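# Seat memory module, tuck both cables, fit air shroud

## Task

In the server's middle memory bank, one module sits unlatched: push it fully down into its slot. On both sides of the server, route the loose cable downward into the gap between the memory and the place where the air shroud's side wall goes, keeping it lower than the top edge of the memory. Finally lower the air shroud onto the memory and press until it is fully seated.

## Robot and tools

Robot. Two arms, left_arm and right_arm, each ending in an identical five-finger right hand (so the hands are not mirrored). In the scene frame the origin is at table height midway between the arms' nominal bases, +z up, +x out over the table, left_arm on the +y side. Calibrated bases: left_arm at (-0.087, +0.514, 0) m, right_arm at (+0.066, -0.613, 0) m, each turned very slightly about z. A post stands behind the arms and a camera stand sits between them just behind the bases; both are fixed.

Hand point and axes. Each arm is steered by its hand point, 0.15 m out from the wrist flange along the fingers and 0.05 m in front of the palm. Its +z runs along straight fingers, +y out of the palm, +x across the palm away from the thumb. Straight fingertips lie 0.06 to 0.07 m past the point along +z and about 0.06 m toward -y. A bracket on the little-finger side of the wrist can strike things. Reported positions (m), quaternions and velocities are in that arm's own base frame; offsets you command run along the current Hand target's own axes.

Row layout. Every row has 28 numbers, each in [-1, 1], always for both arms: left dx, dy, dz, rx, ry, rz; left little, ring, middle, index, thumb_bend, thumb_turn; left force_limit, speed; then the same 14 for the right arm. Pose numbers are offsets, not poses: 1.0 equals 0.6 m of travel or 180 degrees, and rx, ry, rz form a single rotation vector. All zeros in an arm's six pose numbers asks nothing new of it. Finger numbers are targets: +1 straight/open, -1 curled; thumb_turn -1 puts the thumb opposite the fingers, +1 beside the palm. force_limit maps -1 to about 0 N and +1 to 10 N at the fingertip (15 N for the two thumb motors). speed rises from nearly 0 at -1 to full at +0.48 and stays full above. No value means unchanged: to keep a hand as is, resend the eight hand numbers of its last executed row; before any row has run, send hand_measured followed by hand_force_limit and hand_speed. A gentle grip needs closing speed of -0.94 or below. The thumb-in-front grip suits objects roughly 0.035 to 0.065 m thick.

execute_actions. actions is a list of actions; each action is a list of up to 15 rows, one per 1/30 s step, the last row held until step 15. Every row in an action is an offset from the Hand target as it stood when that action began, so repeating an offset moves further. cameras names cameras to return (['all'], [] or names); images come by default only with an empty actions list. The controller limits commanded orientation to 32 degrees from the measured one per step.

move. target is one 28-number row or a list of up to 15; every row is an offset from the Hand targets at the move's start, not from the previous row. speed is m/s, 0.002 to 3.2 (default 0.25), turning at up to twice that in rad/s; one value or one per target. blend (m) rounds corners in a list; 0 stops at each. stop_force (N, 4 to 120, both arms) ends an arm's path when its wrist sensor feels that much push against its motion; zero (default true) rezeroes first; false lets presses accumulate. Use slow speeds, around 0.005 m/s, when touching with stop_force, and keep hand numbers identical across targets. blocking=false returns early and cannot be used with stop_force. Paths are straight and do not avoid obstacles or the other arm; keep wrists clear of their own base axis or the move is refused.

Other tools. wait(seconds, 0 to 3600) lets time pass. stop() brakes a running move. zoom_image(camera, region [x0, y0, x1, y1] in pixels, at most 504 by 504) enlarges part of the latest image. show_instructions() shows the reference page. zero_wrist_force(arm: 'left_arm' or 'right_arm') tares the wrist sensor. finished_scene(scene: 1) ends the scene for good. Cameras: cam_high, cam_low, cam_left_wrist, cam_right_wrist, each 672x504.

Results. Each result lists per arm the hand point's position, quaternion, velocities (omitted when joints are still), Hand target (the base for your next offsets; the hand often rests a little short, so send the remaining gap), joint positions and torques, wrist force and torque in N and N m along the end effector's axes plus the peak since last shown, and hand_measured, hand_stopped_by (moving, target, force, stalled, fault) and hand_load_n in motor order. A lost grip shows as hand_load_n falling near 0. move adds a 'move:' line: done, off_target, moving, held or fault, with limits=paced (pose clipped) or limits=held (a check withheld steps). done does not prove contact or that nothing shifted.

Avoid. Contact torque at a joint limit (wrist joints about 33 N m) or about 150 N of outside force freezes that arm for 10 s; because arms are stiff, aim only slightly past firm contact and press slowly. Never let the arms hit each other or close a hand on the other's fingers. Do not drop parts, release them while moving, slam, or push heavy or fixed things hard. Anything leaving the table fails the job. Long stretched holds heat motors; at 85 °C the arm is braked. Loose items may occasionally be nudged by the scene.

Each tool is called after "Call:" as a command line: name --argument value for each argument, lists and objects as JSON in quotes; but a table of rows of numbers goes row by row, as --pt "numbers of a row", without its own name.

Reference images:

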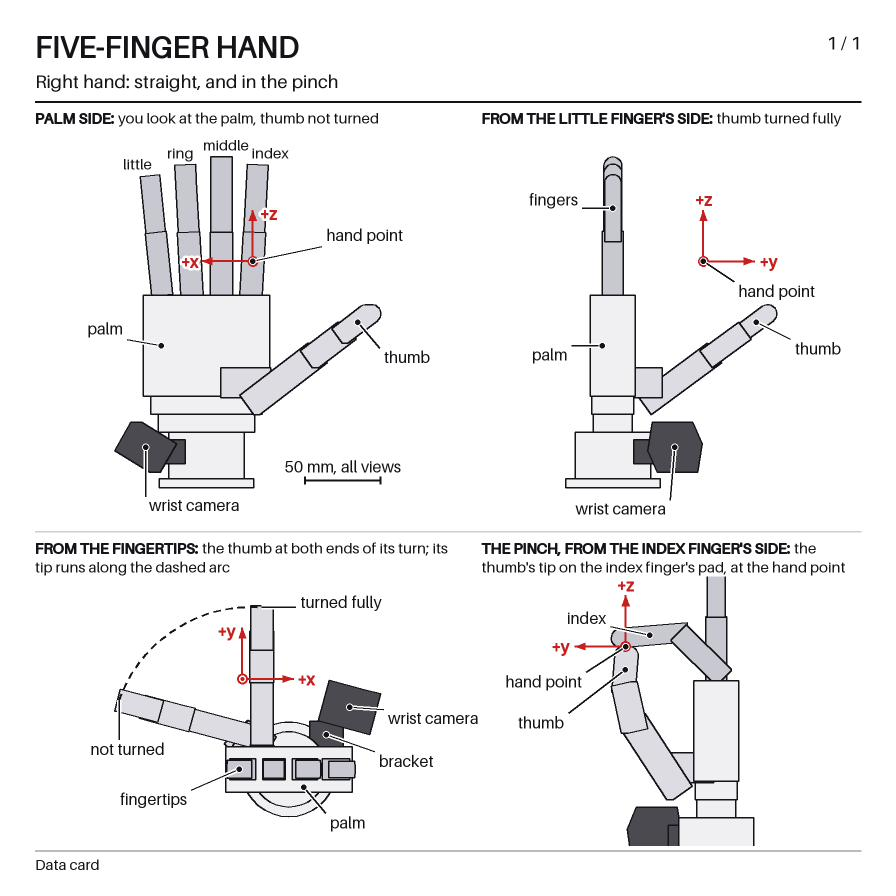

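## Session

Call:
execute_actions --actions '[]'

Scene clock: 0.00 s.
left_arm: end_effector_position=(+1.0363, -0.0711, +0.1056) hand_measured=(+1.000, +1.000, +1.000, +1.000, +1.000, +1.000) hand_load_n=(-0.5, +0.0, +0.0, +0.0, +0.0, +0.0) hand_stopped_by=(target, target, target, target, target, target) hand_force_limit=0.00 hand_speed=-0.80 end_effector_quat_wxyz=(+0.051, -0.347, +0.936, -0.005) | right_arm: end_effector_position=(+0.6161, +0.7734, +0.3378) hand_measured=(+1.000, +1.000, +1.000, +1.000, +1.000, +1.000) hand_load_n=(+0.0, +0.0, +0.0, +0.0, +0.0, +0.0) hand_stopped_by=(target, target, target, target, target, target) hand_force_limit=0.00 hand_speed=-0.80 end_effector_quat_wxyz=(-0.327, -0.036, +0.942, +0.068)
Joint positions: left_arm=[-0.308 -0.378 0.422 1.44 1.516 -2.587] | right_arm=[0.561 -0.502 0.47 2.146 1.14 -1.208]
Joint velocities: within noise
Joint torques (N m): no reading
Motor temperatures (°C): left_arm=[37 38 42 42 45 45] | right_arm=[38 35 40 43 47 44]
Wrist force (N): no reading
Wrist torque (N m): no reading
Wrist force, peak (N): no reading
Hand target: left_arm +1.0363, -0.0711, +0.1056; +0.051, -0.347, +0.936, -0.005 | right_arm +0.6161, +0.7734, +0.3378; -0.327, -0.036, +0.942, +0.068

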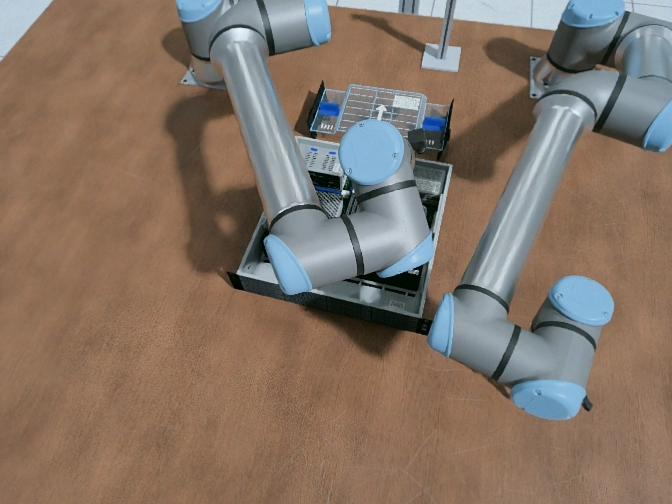

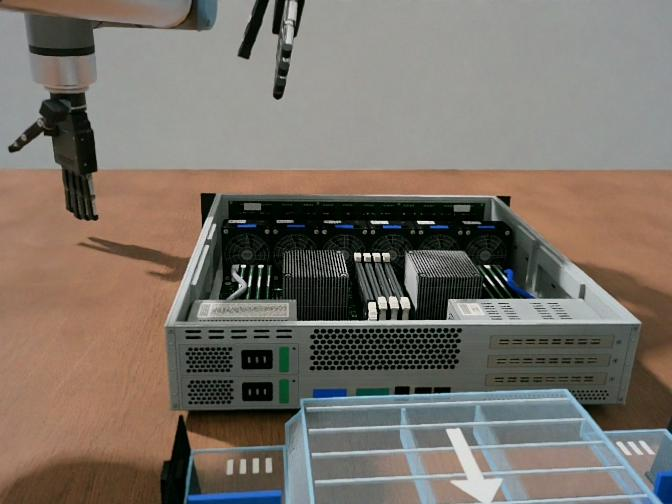

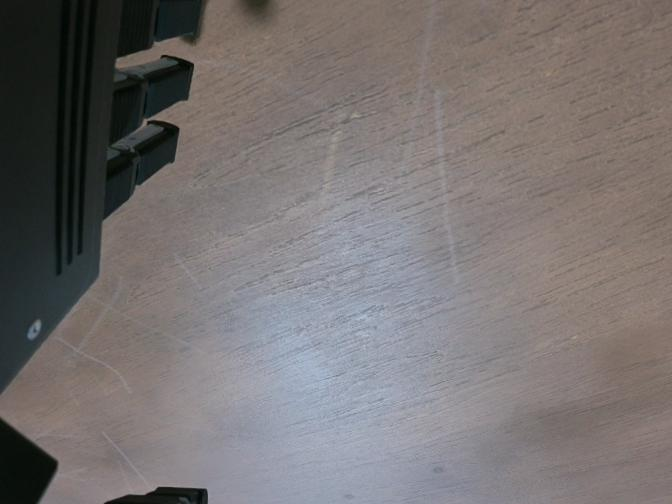

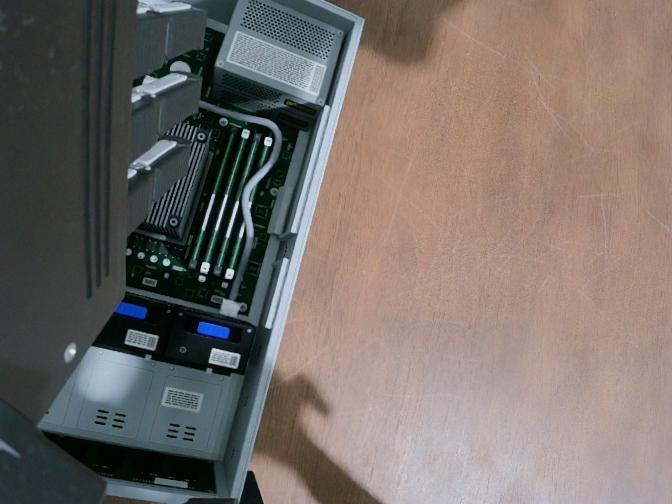

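Call:
zoom_image --camera "cam_high" --region '[200, 60, 480, 340]'

Call:
zoom_image --camera "cam_low" --region '[160, 180, 640, 504]'

Call:
zoom_image --camera "cam_low" --region '[200, 210, 400, 340]'

Call:
zoom_image --camera "cam_low" --region '[330, 220, 560, 340]'

Call:
zoom_image --camera "cam_right_wrist" --region '[100, 0, 400, 330]'

Scaled by 1.800 from the camera's image (finer frame: 960x720).

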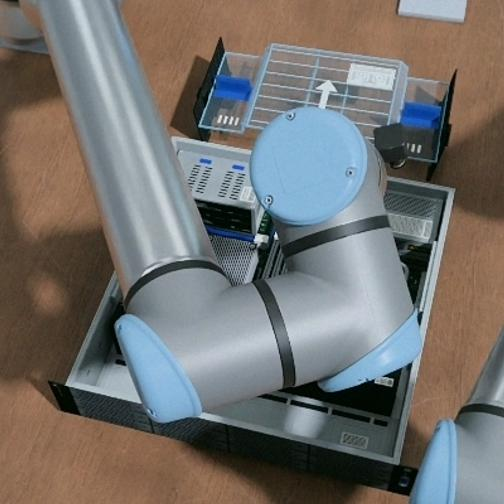

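Scaled by 1.050 from the camera's image (finer frame: 960x720).

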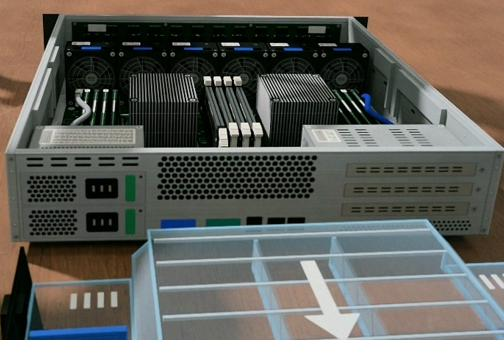

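Scaled by 2.520 from the camera's image (finer frame: 960x720).

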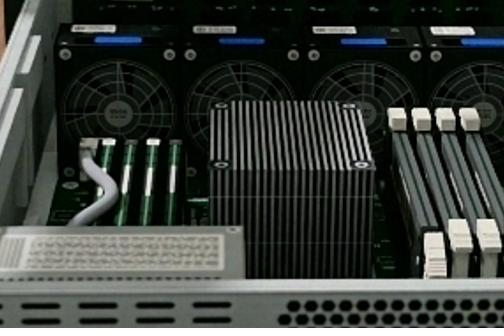

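Scaled by 2.191 from the camera's image (finer frame: 960x720).

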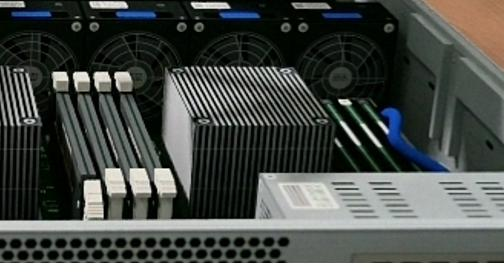

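Scaled by 1.527 from the camera's image (finer frame: 960x720).

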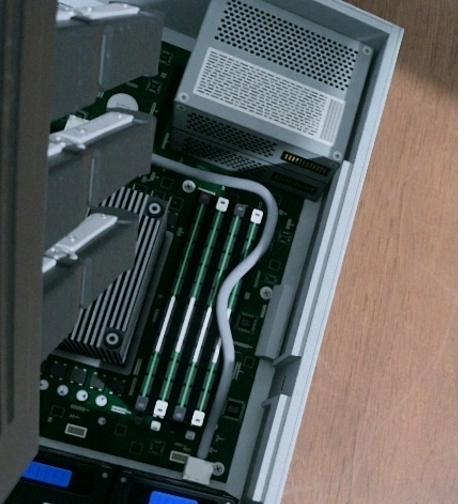

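Call:
move --target '[0,0,0,0,0,0,1,1,1,1,1,1,0,-0.8,0.195,-0.798,-0.217,0.0442,-0.2123,0.0233,1,1,1,1,1,1,0,-0.8]' --speed 0.3 --cameras '["all"]'

Call:
zoom_image --camera "cam_high" --region '[220, 60, 470, 340]'

Scene clock: 54.57 s.
left_arm: end_effector_position=(+1.0363, -0.0711, +0.1056) hand_measured=(+1.000, +1.000, +1.000, +1.000, +1.000, +1.000) hand_load_n=(+0.0, +0.0, +0.0, +0.0, +0.0, +0.5) hand_stopped_by=(target, target, target, target, target, target) hand_force_limit=0.00 hand_speed=-0.80 end_effector_quat_wxyz=(+0.051, -0.347, +0.936, -0.005) | right_arm: end_effector_position=(+0.6164, +0.2738, +0.4380) hand_measured=(+1.000, +1.000, +1.000, +1.000, +1.000, +1.000) hand_load_n=(+0.0, +0.0, +0.0, +0.0, +0.0, +0.0) hand_stopped_by=(target, target, target, target, target, target) hand_force_limit=0.00 hand_speed=-0.80 end_effector_quat_wxyz=(+0.000, +0.000, +1.000, +0.000)
Joint positions: left_arm=[-0.308 -0.378 0.422 1.44 1.516 -2.587] | right_arm=[0.067 -1.322 1.443 1.449 1.572 -1.504]
Joint torques (N m): left_arm=[-0.87 -125.19 -40.82 4.6 0.07 0.21] | right_arm=[-20.26 -72.84 -29.63 0.24 -0.55 -2.25]
Wrist force (N): left_arm=[0.0 0.5 -0.4] | right_arm=[-0.3 0.3 -0.2]
Wrist torque (N m): left_arm=[0.10 0.02 0.02] | right_arm=[0.12 0.00 0.07]
Wrist force, peak (N): left_arm=[-0.3 0.9 -0.5] | right_arm=[-0.5 2.1 0.6]
Hand target: left_arm +1.0363, -0.0711, +0.1056; +0.051, -0.347, +0.936, -0.005 | right_arm +0.6164, +0.2736, +0.4381; +0.001, +0.000, +1.000, +0.000
Off the commanded pose: left_arm 0.000 m, 0 deg | right_arm 0.000 m, 0 deg.
move: done

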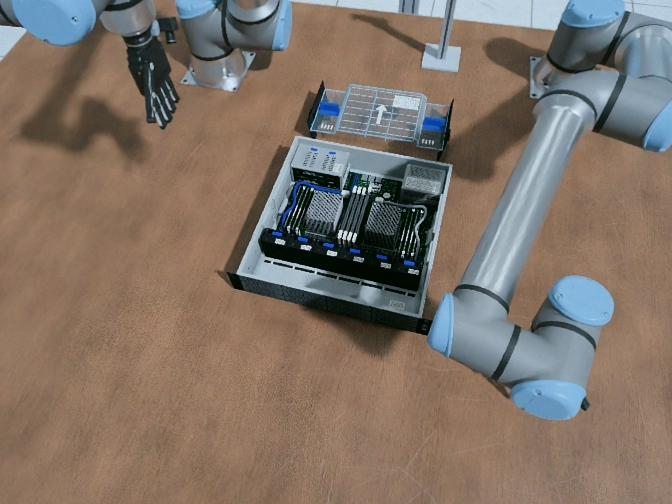

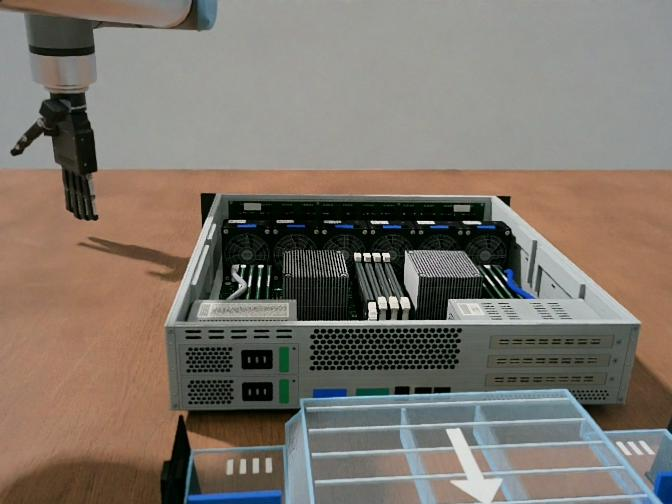

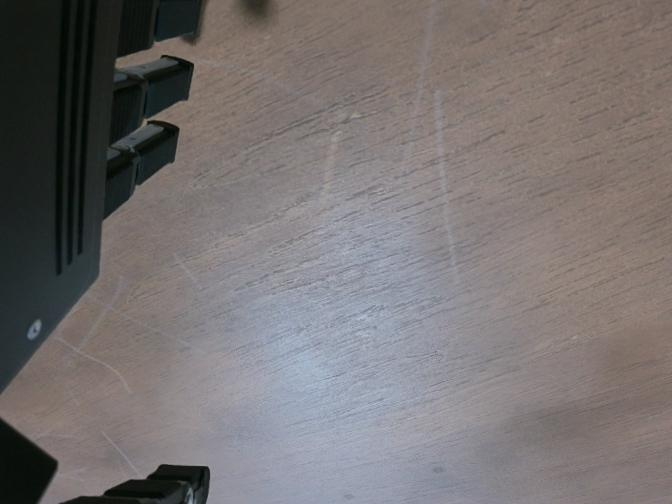

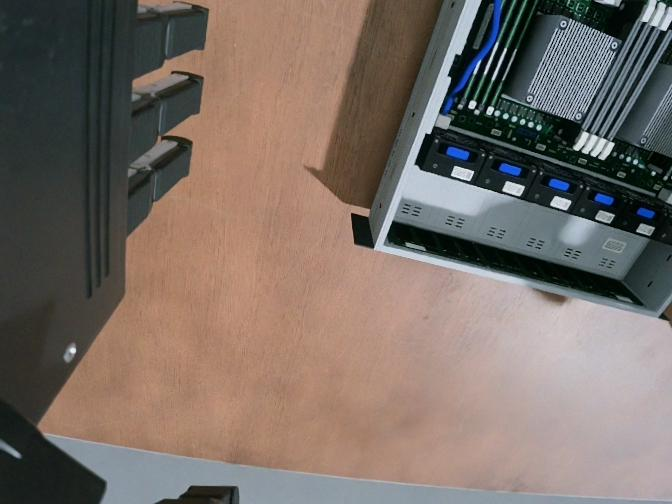

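Scaled by 1.800 from the camera's image (finer frame: 960x720).

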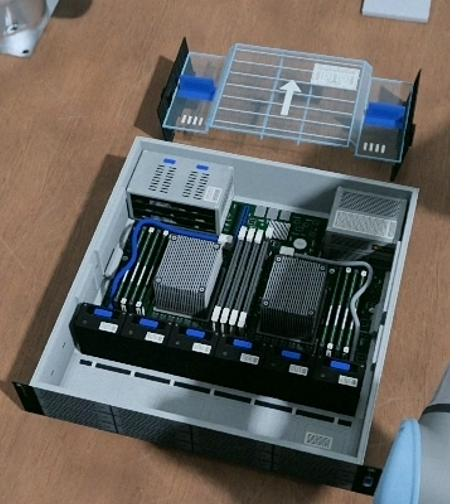

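Call:
zoom_image --camera "cam_high" --region '[270, 70, 380, 180]'

Call:
zoom_image --camera "cam_high" --region '[365, 70, 475, 180]'

Call:
zoom_image --camera "cam_high" --region '[260, 150, 370, 260]'

Call:
zoom_image --camera "cam_high" --region '[340, 150, 450, 280]'

Call:
zoom_image --camera "cam_right_wrist" --region '[400, 0, 672, 260]'

Call:
zoom_image --camera "cam_low" --region '[150, 370, 672, 504]'

Scaled by 4.582 from the camera's image (finer frame: 960x720).

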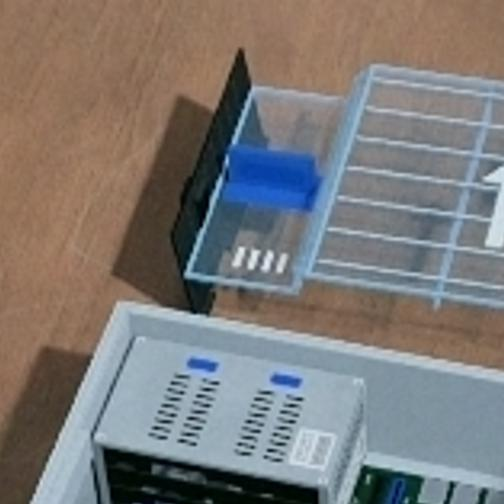

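Scaled by 4.582 from the camera's image (finer frame: 960x720).

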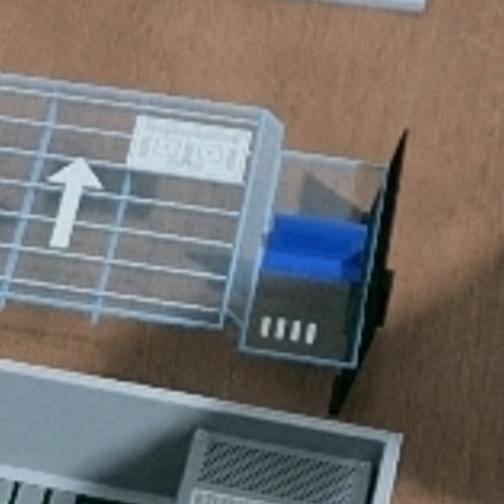

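Scaled by 4.582 from the camera's image (finer frame: 960x720).

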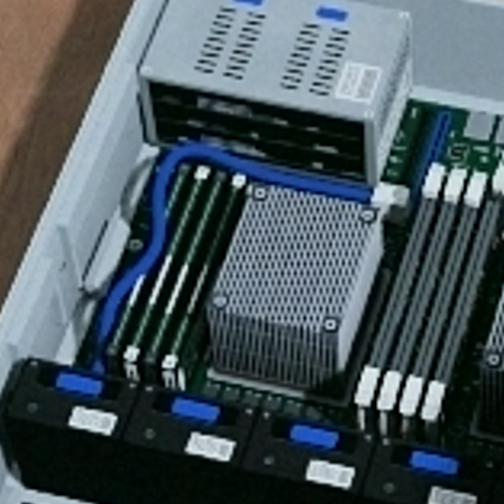

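Scaled by 3.877 from the camera's image (finer frame: 960x720).

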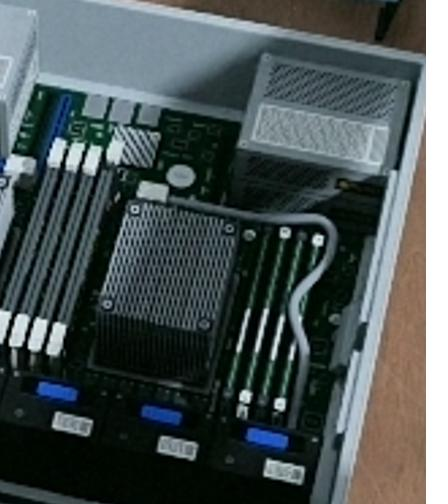

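Scaled by 1.853 from the camera's image (finer frame: 960x720).

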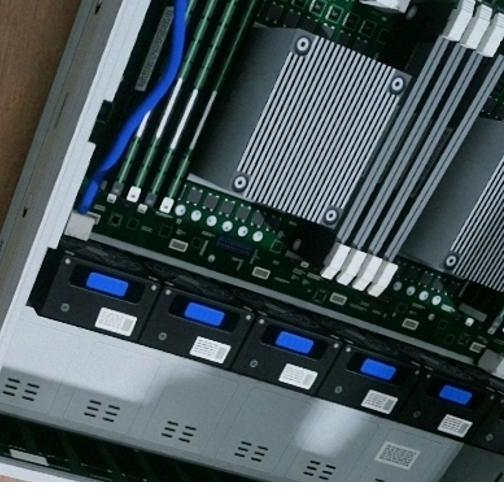

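Region (150, 370, 672, 504) is 522x134 pixels. A region can be at most 504 by 504 pixels.

Call:
move --target '[0,0,0,0,0,0,1,1,1,1,1,1,0,-0.8,0.1667,0.25,-0.0,0,0,0,1,1,1,1,1,1,0,-0.8]' --speed 0.3 --cameras '["all"]'

Scene clock: 76.77 s.
left_arm: end_effector_position=(+1.0363, -0.0711, +0.1056) hand_measured=(+1.000, +1.000, +1.000, +1.000, +1.000, +1.000) hand_load_n=(+0.0, +0.0, -0.5, +0.0, +0.0, +0.0) hand_stopped_by=(target, target, target, target, target, target) hand_force_limit=0.00 hand_speed=-0.80 end_effector_quat_wxyz=(+0.051, -0.347, +0.936, -0.005) | right_arm: end_effector_position=(+0.5164, +0.4234, +0.4379) hand_measured=(+1.000, +1.000, +1.000, +1.000, +1.000, +1.000) hand_load_n=(+0.0, +0.0, +0.0, +0.0, +0.0, +0.0) hand_stopped_by=(target, target, target, target, target, target) hand_force_limit=0.00 hand_speed=-0.80 end_effector_quat_wxyz=(+0.001, +0.000, +1.000, +0.000)
Joint positions: left_arm=[-0.308 -0.378 0.422 1.44 1.516 -2.587] | right_arm=[0.351 -1.351 1.48 1.441 1.572 -1.22]
Joint torques (N m): left_arm=[1.56 -126.34 -39.27 5.1 0.33 0.41] | right_arm=[14.44 -43.08 -43.18 9.47 1.24 3.59]
Wrist force (N): left_arm=[0.0 0.2 0.1] | right_arm=[-0.6 0.5 -0.4]
Wrist torque (N m): left_arm=[0.02 0.01 0.00] | right_arm=[0.16 0.05 -0.19]
Wrist force, peak (N): left_arm=[-0.5 0.9 -0.4] | right_arm=[-1.5 -1.2 -0.6]
Hand target: left_arm +1.0363, -0.0711, +0.1056; +0.051, -0.347, +0.936, -0.005 | right_arm +0.5163, +0.4235, +0.4379; +0.001, +0.000, +1.000, +0.000
Off the commanded pose: left_arm 0.000 m, 0 deg | right_arm 0.000 m, 0 deg.
move: done

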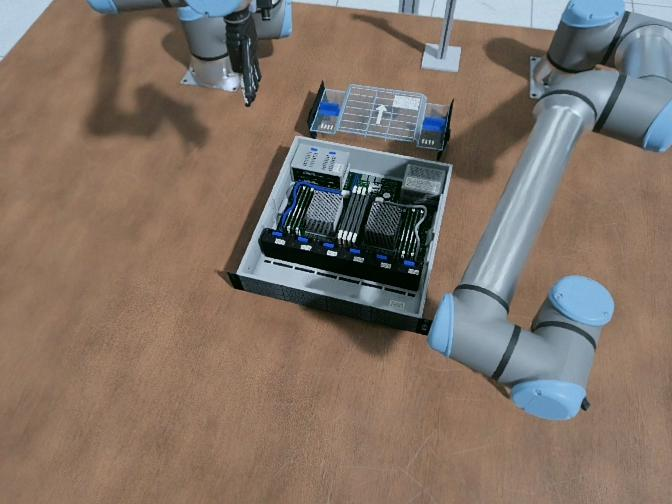

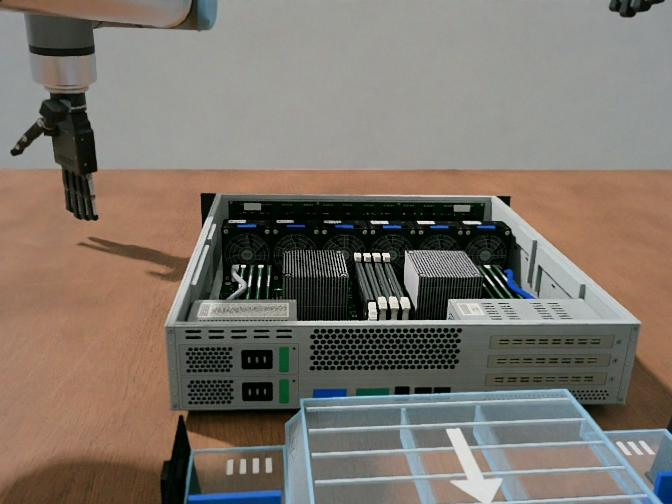

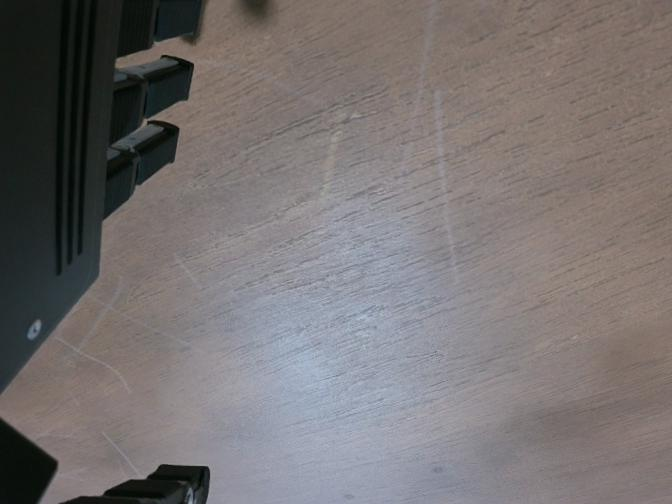

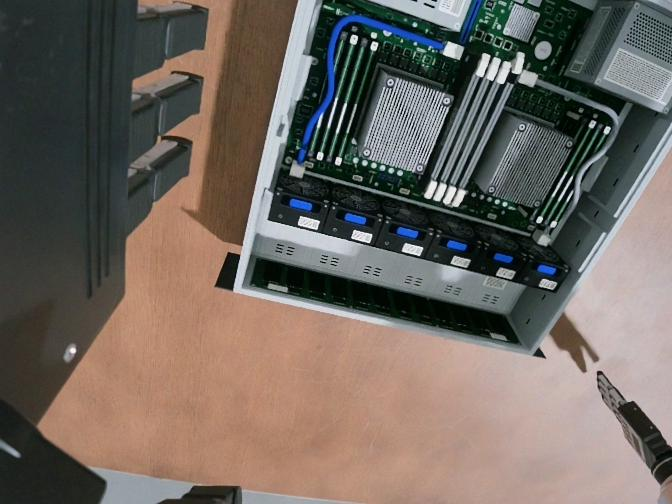

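Call:
move --target '[0,0,0,0,0,0,1,1,1,1,1,1,0,-0.8,0,0,0.1666667,0,0,0,1,1,1,1,1,1,0,-0.8]' --speed 0.3 --cameras '["cam_right_wrist"]'

Call:
move --target '[0,0,0,0,0,0,1,1,1,1,1,1,0,-0.8,0.16666667,0,0,0,0,0,1,1,1,1,1,1,0,-0.8]' --speed 0.3 --cameras '["cam_right_wrist"]'

Call:
move --target '[0,0,0,0,0,0,1,1,1,1,1,1,0,-0.8,0,0.16666667,0,0,0,0,1,1,1,1,1,1,0,-0.8]' --speed 0.3 --cameras '["cam_right_wrist"]'

Scene clock: 103.80 s.
left_arm: end_effector_position=(+1.0363, -0.0711, +0.1056) hand_measured=(+1.000, +1.000, +1.000, +1.000, +1.000, +1.000) hand_load_n=(+0.0, +0.0, +0.0, +0.0, +0.0, +0.0) hand_stopped_by=(target, target, target, target, target, target) hand_force_limit=0.00 hand_speed=-0.80 end_effector_quat_wxyz=(+0.051, -0.347, +0.936, -0.005) | right_arm: end_effector_position=(+0.5164, +0.4235, +0.3381) hand_measured=(+1.000, +1.000, +1.000, +1.000, +1.000, +1.000) hand_load_n=(+0.0, +0.0, +0.5, +0.0, +0.0, +0.0) hand_stopped_by=(target, target, target, target, target, target) hand_force_limit=0.00 hand_speed=-0.80 end_effector_quat_wxyz=(+0.000, +0.000, +1.000, +0.000)
Joint positions: left_arm=[-0.308 -0.378 0.422 1.44 1.516 -2.587] | right_arm=[0.351 -1.316 1.615 1.271 1.572 -1.22]
Joint torques (N m): left_arm=[-0.81 -123.01 -40.39 4.56 0.12 0.55] | right_arm=[-19.57 -47 -27.31 0.24 -0.7 -1.45]
Wrist force (N): left_arm=[-0.1 0.6 -0.3] | right_arm=[-0.6 0.2 -0.3]
Wrist torque (N m): left_arm=[0.12 0.02 0.01] | right_arm=[0.11 0.05 -0.20]
Wrist force, peak (N): left_arm=[0.3 1.0 0.1] | right_arm=[-0.6 0.5 -1.9]
Hand target: left_arm +1.0363, -0.0711, +0.1056; +0.051, -0.347, +0.936, -0.005 | right_arm +0.5165, +0.4235, +0.3379; +0.001, +0.000, +1.000, +0.000
Off the commanded pose: left_arm 0.000 m, 0 deg | right_arm 0.000 m, 0 deg.
move: done

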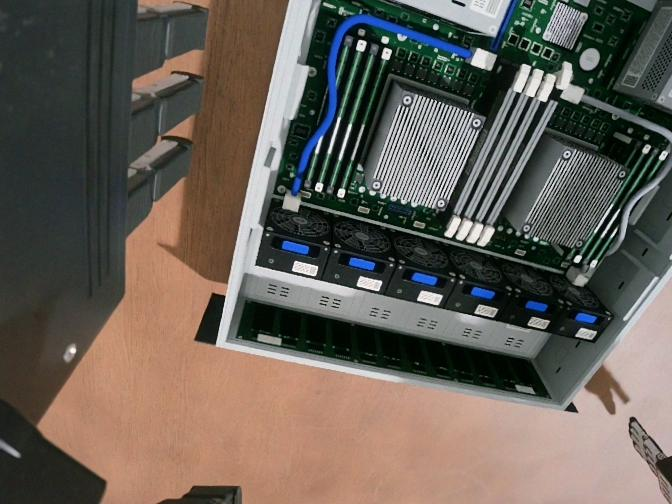

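Scene clock: 104.83 s.
left_arm: end_effector_position=(+1.0363, -0.0711, +0.1056) hand_measured=(+1.000, +1.000, +1.000, +1.000, +1.000, +1.000) hand_load_n=(+0.0, +0.0, +0.0, +0.0, +0.0, +0.0) hand_stopped_by=(target, target, target, target, target, target) hand_force_limit=0.00 hand_speed=-0.80 end_effector_quat_wxyz=(+0.051, -0.347, +0.936, -0.005) | right_arm: end_effector_position=(+0.4167, +0.4234, +0.3378) hand_measured=(+1.000, +1.000, +1.000, +1.000, +1.000, +1.000) hand_load_n=(+0.0, +0.0, +0.0, +0.0, +0.0, +0.0) hand_stopped_by=(target, target, target, target, target, target) hand_force_limit=0.00 hand_speed=-0.80 end_effector_quat_wxyz=(+0.000, +0.000, +1.000, +0.000)
Joint positions: left_arm=[-0.308 -0.378 0.422 1.44 1.516 -2.587] | right_arm=[0.421 -1.442 1.768 1.244 1.572 -1.15]
Joint torques (N m): left_arm=[2.73 -127.33 -39.29 4.78 0.1 0.36] | right_arm=[15.03 -65.34 -27.94 -0.1 1 2.5]
Wrist force (N): left_arm=[-0.5 0.1 -0.2] | right_arm=[-0.6 0.0 -0.5]
Wrist torque (N m): left_arm=[0.02 0.07 -0.03] | right_arm=[0.12 0.04 -0.21]
Wrist force, peak (N): left_arm=[-0.9 0.5 0.3] | right_arm=[-2.4 0.4 -0.6]
Hand target: left_arm +1.0363, -0.0711, +0.1056; +0.051, -0.347, +0.936, -0.005 | right_arm +0.4165, +0.4234, +0.3378; +0.001, +0.000, +1.000, +0.000
Off the commanded pose: left_arm 0.000 m, 0 deg | right_arm 0.000 m, 0 deg.
move: done

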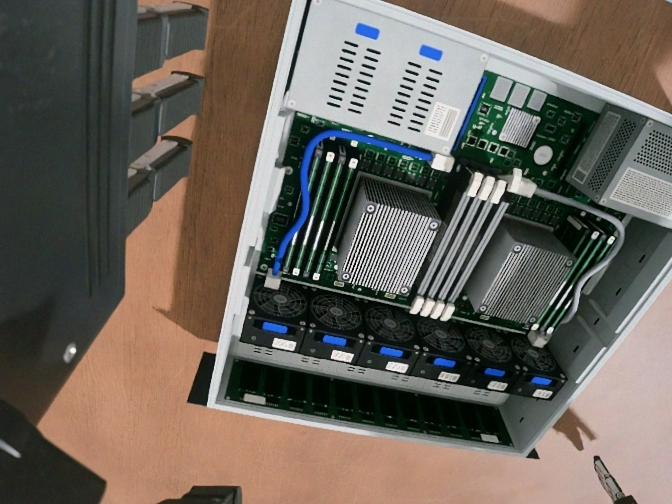

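Scene clock: 105.90 s.
left_arm: end_effector_position=(+1.0363, -0.0711, +0.1056) hand_measured=(+1.000, +1.000, +1.000, +1.000, +1.000, +1.000) hand_load_n=(+0.0, +0.0, +0.0, +0.0, +0.0, +0.0) hand_stopped_by=(target, target, target, target, target, target) hand_force_limit=0.00 hand_speed=-0.80 end_effector_quat_wxyz=(+0.051, -0.347, +0.936, -0.005) | right_arm: end_effector_position=(+0.4164, +0.5232, +0.3377) hand_measured=(+1.000, +1.000, +1.000, +1.000, +1.000, +1.000) hand_load_n=(+0.0, -0.5, +0.0, +0.0, +0.0, +0.0) hand_stopped_by=(target, target, target, target, target, target) hand_force_limit=0.00 hand_speed=-0.80 end_effector_quat_wxyz=(+0.001, +0.000, +1.000, +0.000)
Joint positions: left_arm=[-0.308 -0.378 0.422 1.44 1.516 -2.587] | right_arm=[0.584 -1.322 1.623 1.269 1.572 -0.987]
Joint torques (N m): left_arm=[-0.26 -124.03 -40.46 4.99 0.21 0.36] | right_arm=[14.78 -48.66 -41.4 9.84 1.34 2.3]
Wrist force (N): left_arm=[0.0 0.7 0.6] | right_arm=[-0.6 -0.1 -0.4]
Wrist torque (N m): left_arm=[0.06 -0.01 0.02] | right_arm=[0.07 0.06 -0.23]
Wrist force, peak (N): left_arm=[0.0 0.9 -0.5] | right_arm=[-0.6 -1.6 -0.1]
Hand target: left_arm +1.0363, -0.0711, +0.1056; +0.051, -0.347, +0.936, -0.005 | right_arm +0.4164, +0.5234, +0.3377; +0.001, +0.000, +1.000, +0.000
Off the commanded pose: left_arm 0.000 m, 0 deg | right_arm 0.000 m, 0 deg.
move: done

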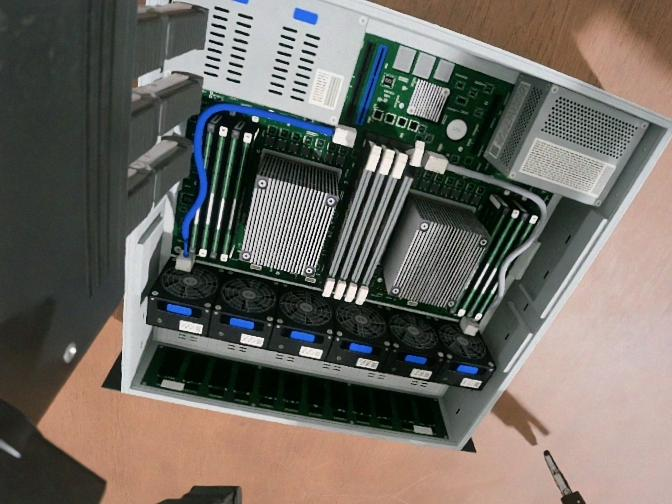

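Call:
zoom_image --camera "cam_right_wrist" --region '[100, 0, 260, 250]'

Call:
zoom_image --camera "cam_right_wrist" --region '[300, 100, 480, 320]'

Call:
zoom_image --camera "cam_right_wrist" --region '[400, 130, 600, 350]'

Call:
zoom_image --camera "cam_right_wrist" --region '[120, 80, 300, 290]'

Scaled by 2.016 from the camera's image (finer frame: 960x720).

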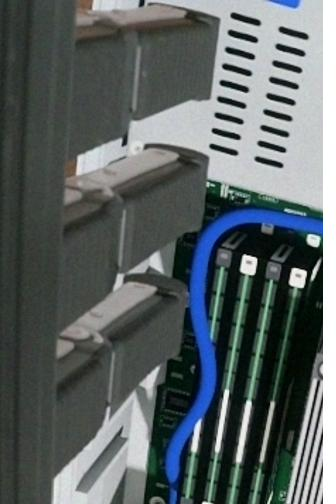

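Scaled by 2.291 from the camera's image (finer frame: 960x720).

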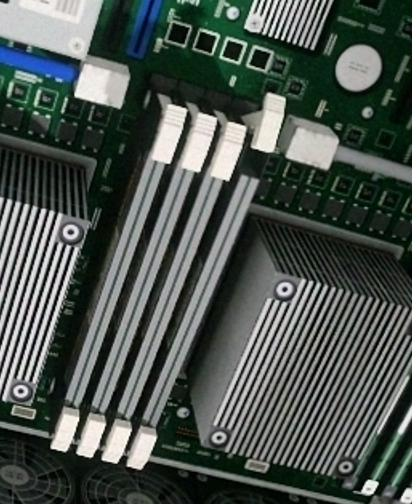

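Scaled by 2.291 from the camera's image (finer frame: 960x720).

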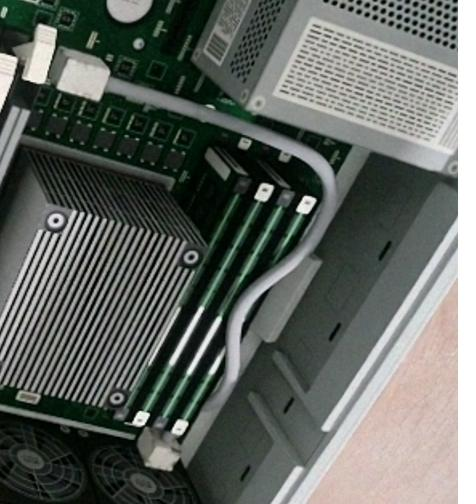

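Scaled by 2.400 from the camera's image (finer frame: 960x720).

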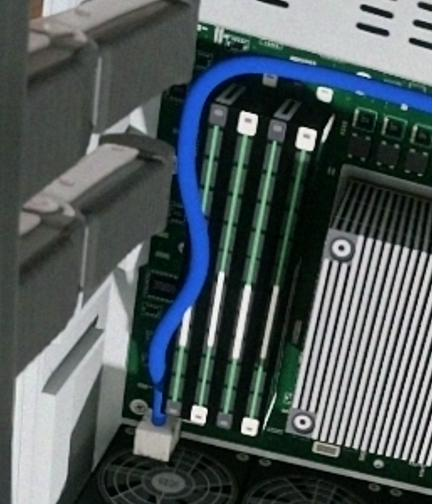

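Call:
move --target '[0,0,0,0,0,0,1,1,1,1,1,1,0,-0.8,-0.086,0.244,0.2,0,0,0,1,1,1,1,1,1,0,-0.8]' --speed 0.2 --cameras '["cam_right_wrist","cam_low"]'

Call:
zoom_image --camera "cam_right_wrist" --region '[80, 0, 380, 300]'

Call:
zoom_image --camera "cam_low" --region '[280, 150, 500, 330]'

Scene clock: 217.80 s.
left_arm: end_effector_position=(+1.0363, -0.0711, +0.1056) hand_measured=(+1.000, +1.000, +1.000, +1.000, +1.000, +1.000) hand_load_n=(+0.0, +0.0, +0.0, +0.0, +0.0, +0.0) hand_stopped_by=(target, target, target, target, target, target) hand_force_limit=0.00 hand_speed=-0.80 end_effector_quat_wxyz=(+0.051, -0.347, +0.936, -0.005) | right_arm: end_effector_position=(+0.4681, +0.6696, +0.2178) hand_measured=(+1.000, +1.000, +1.000, +1.000, +1.000, +1.000) hand_load_n=(+0.0, +0.0, +0.0, +0.0, +0.0, -0.5) hand_stopped_by=(target, target, target, target, target, target) hand_force_limit=0.00 hand_speed=-0.80 end_effector_quat_wxyz=(+0.001, +0.000, +1.000, +0.000)
Joint positions: left_arm=[-0.308 -0.378 0.422 1.44 1.516 -2.587] | right_arm=[0.715 -1.02 1.41 1.18 1.572 -0.857]
Joint torques (N m): left_arm=[1.3 -125.47 -39.44 4.82 0.04 0.52] | right_arm=[13.98 -67.44 -41.12 7.65 1.08 2.84]
Wrist force (N): left_arm=[-0.7 0.1 0.0] | right_arm=[-0.5 0.2 -0.3]
Wrist torque (N m): left_arm=[0.01 0.11 -0.04] | right_arm=[0.14 0.02 -0.20]
Wrist force, peak (N): left_arm=[0.1 1.1 -0.3] | right_arm=[-0.3 -0.7 -1.3]
Hand target: left_arm +1.0363, -0.0711, +0.1056; +0.051, -0.347, +0.936, -0.005 | right_arm +0.4681, +0.6698, +0.2177; +0.001, +0.000, +1.000, +0.000
Off the commanded pose: left_arm 0.000 m, 0 deg | right_arm 0.000 m, 0 deg.
move: done
Images, in order (width x height): cam_low 672x504, cam_right_wrist 672x504.

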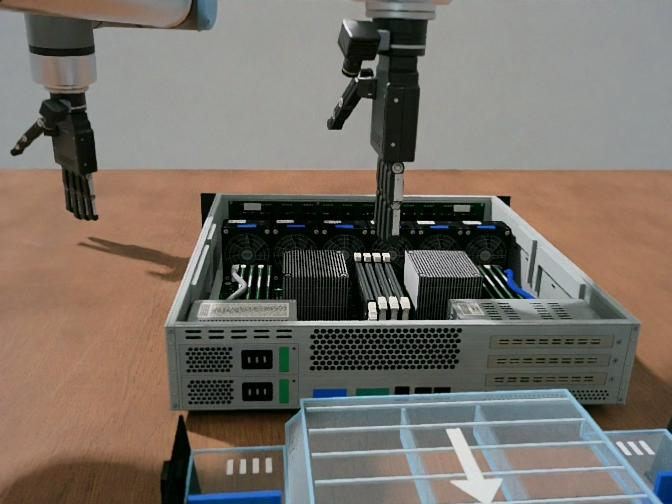

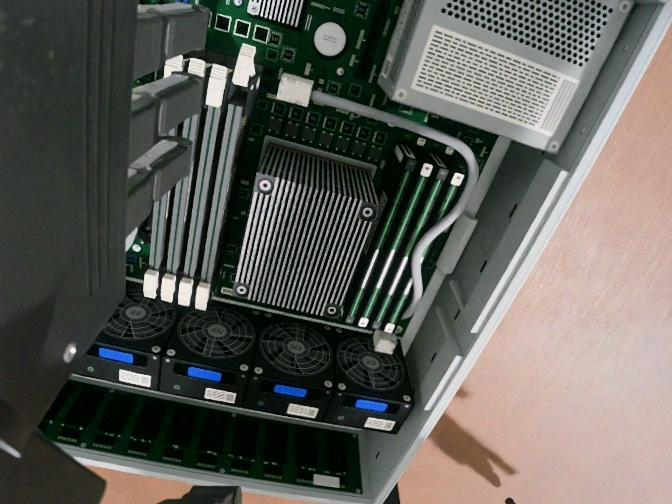

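Scaled by 1.680 from the camera's image (finer frame: 960x720).

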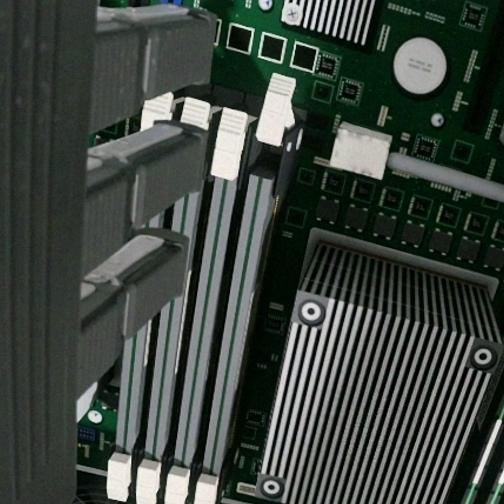

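Scaled by 2.291 from the camera's image (finer frame: 960x720).

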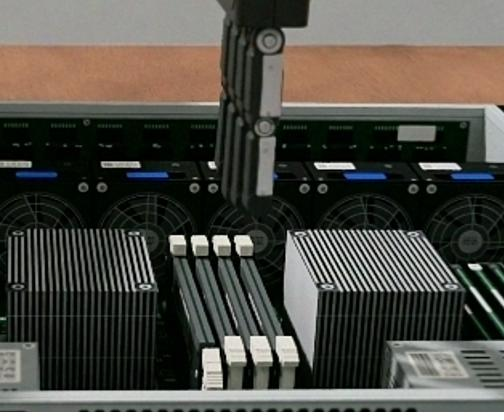

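Call:
move --target '[0,0,0,0,0,0,1,1,1,1,1,1,0,-0.8,-0.0167,0.0,0.05,0,0,0,1,1,1,1,1,1,0,-0.8]' --speed 0.1 --cameras '["cam_right_wrist","cam_low"]'

Call:
zoom_image --camera "cam_right_wrist" --region '[80, 0, 330, 250]'

Call:
zoom_image --camera "cam_low" --region '[320, 180, 470, 330]'

Scene clock: 236.23 s.
left_arm: end_effector_position=(+1.0363, -0.0711, +0.1056) hand_measured=(+1.000, +1.000, +1.000, +1.000, +1.000, +1.000) hand_load_n=(+0.0, +0.0, +0.0, +0.0, +0.0, +0.0) hand_stopped_by=(target, target, target, target, target, target) hand_force_limit=0.00 hand_speed=-0.80 end_effector_quat_wxyz=(+0.051, -0.347, +0.936, -0.005) | right_arm: end_effector_position=(+0.4780, +0.6697, +0.1880) hand_measured=(+1.000, +1.000, +1.000, +1.000, +1.000, +1.000) hand_load_n=(+0.0, +0.5, +0.5, +0.0, +0.0, +0.0) hand_stopped_by=(target, target, target, target, target, target) hand_force_limit=0.00 hand_speed=-0.80 end_effector_quat_wxyz=(+0.001, +0.000, +1.000, +0.000) end_effector_velocity=(-0.001, +0.001, -0.004) end_effector_angular_velocity=(-0.001, +0.002, +0.003)
Joint positions: left_arm=[-0.308 -0.378 0.422 1.44 1.516 -2.587] | right_arm=[0.706 -0.991 1.42 1.141 1.572 -0.865]
Joint velocities: left_arm=[within noise] | right_arm=[0.002 0.005 0.001 -0.003 -0.001 -0.001]
Joint torques (N m): left_arm=[-0.85 -126.72 -40.37 4.6 -0.33 0.63] | right_arm=[-18.94 -71.9 -26.03 -0.29 0.2 -1.62]
Wrist force (N): left_arm=[-0.4 0.6 -0.2] | right_arm=[-0.7 0.0 -0.3]
Wrist torque (N m): left_arm=[0.11 0.06 -0.01] | right_arm=[0.09 0.04 -0.21]
Wrist force, peak (N): left_arm=[-0.6 1.3 -0.3] | right_arm=[-0.2 0.3 -1.2]
Hand target: left_arm +1.0363, -0.0711, +0.1056; +0.051, -0.347, +0.936, -0.005 | right_arm +0.4781, +0.6698, +0.1877; +0.001, +0.000, +1.000, +0.000
Off the commanded pose: left_arm 0.000 m, 0 deg | right_arm 0.000 m, 0 deg.
move: done
Images, in order (width x height): cam_low 672x504, cam_right_wrist 672x504.

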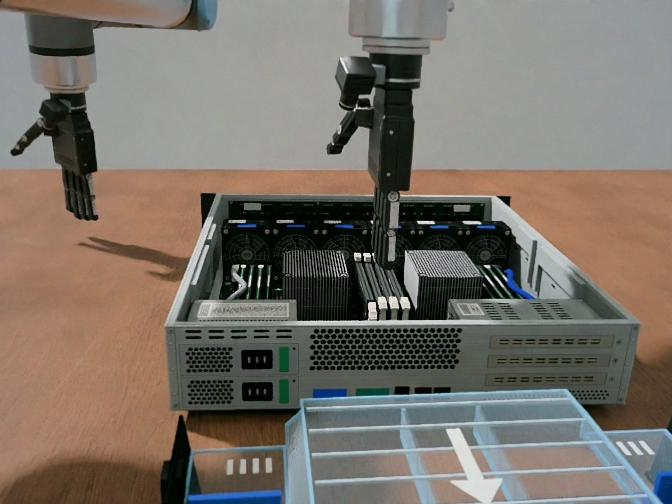

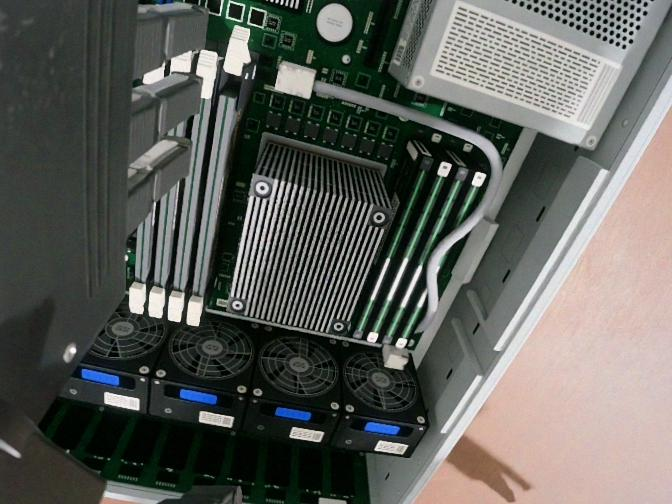

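Scaled by 2.016 from the camera's image (finer frame: 960x720).

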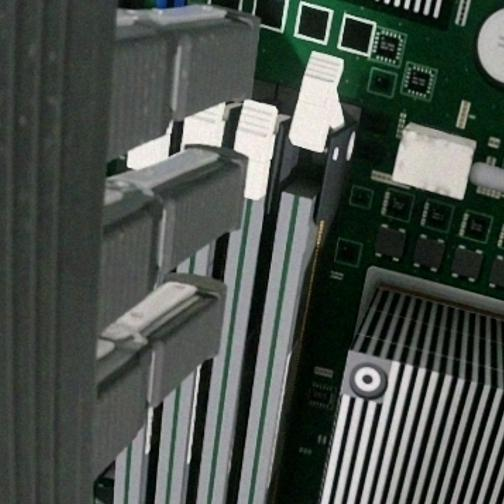

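Scaled by 3.360 from the camera's image (finer frame: 960x720).

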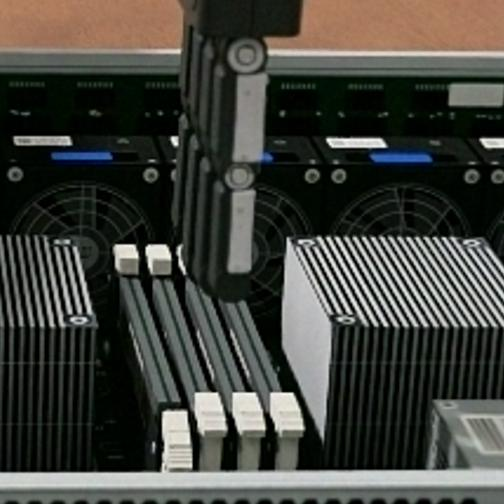

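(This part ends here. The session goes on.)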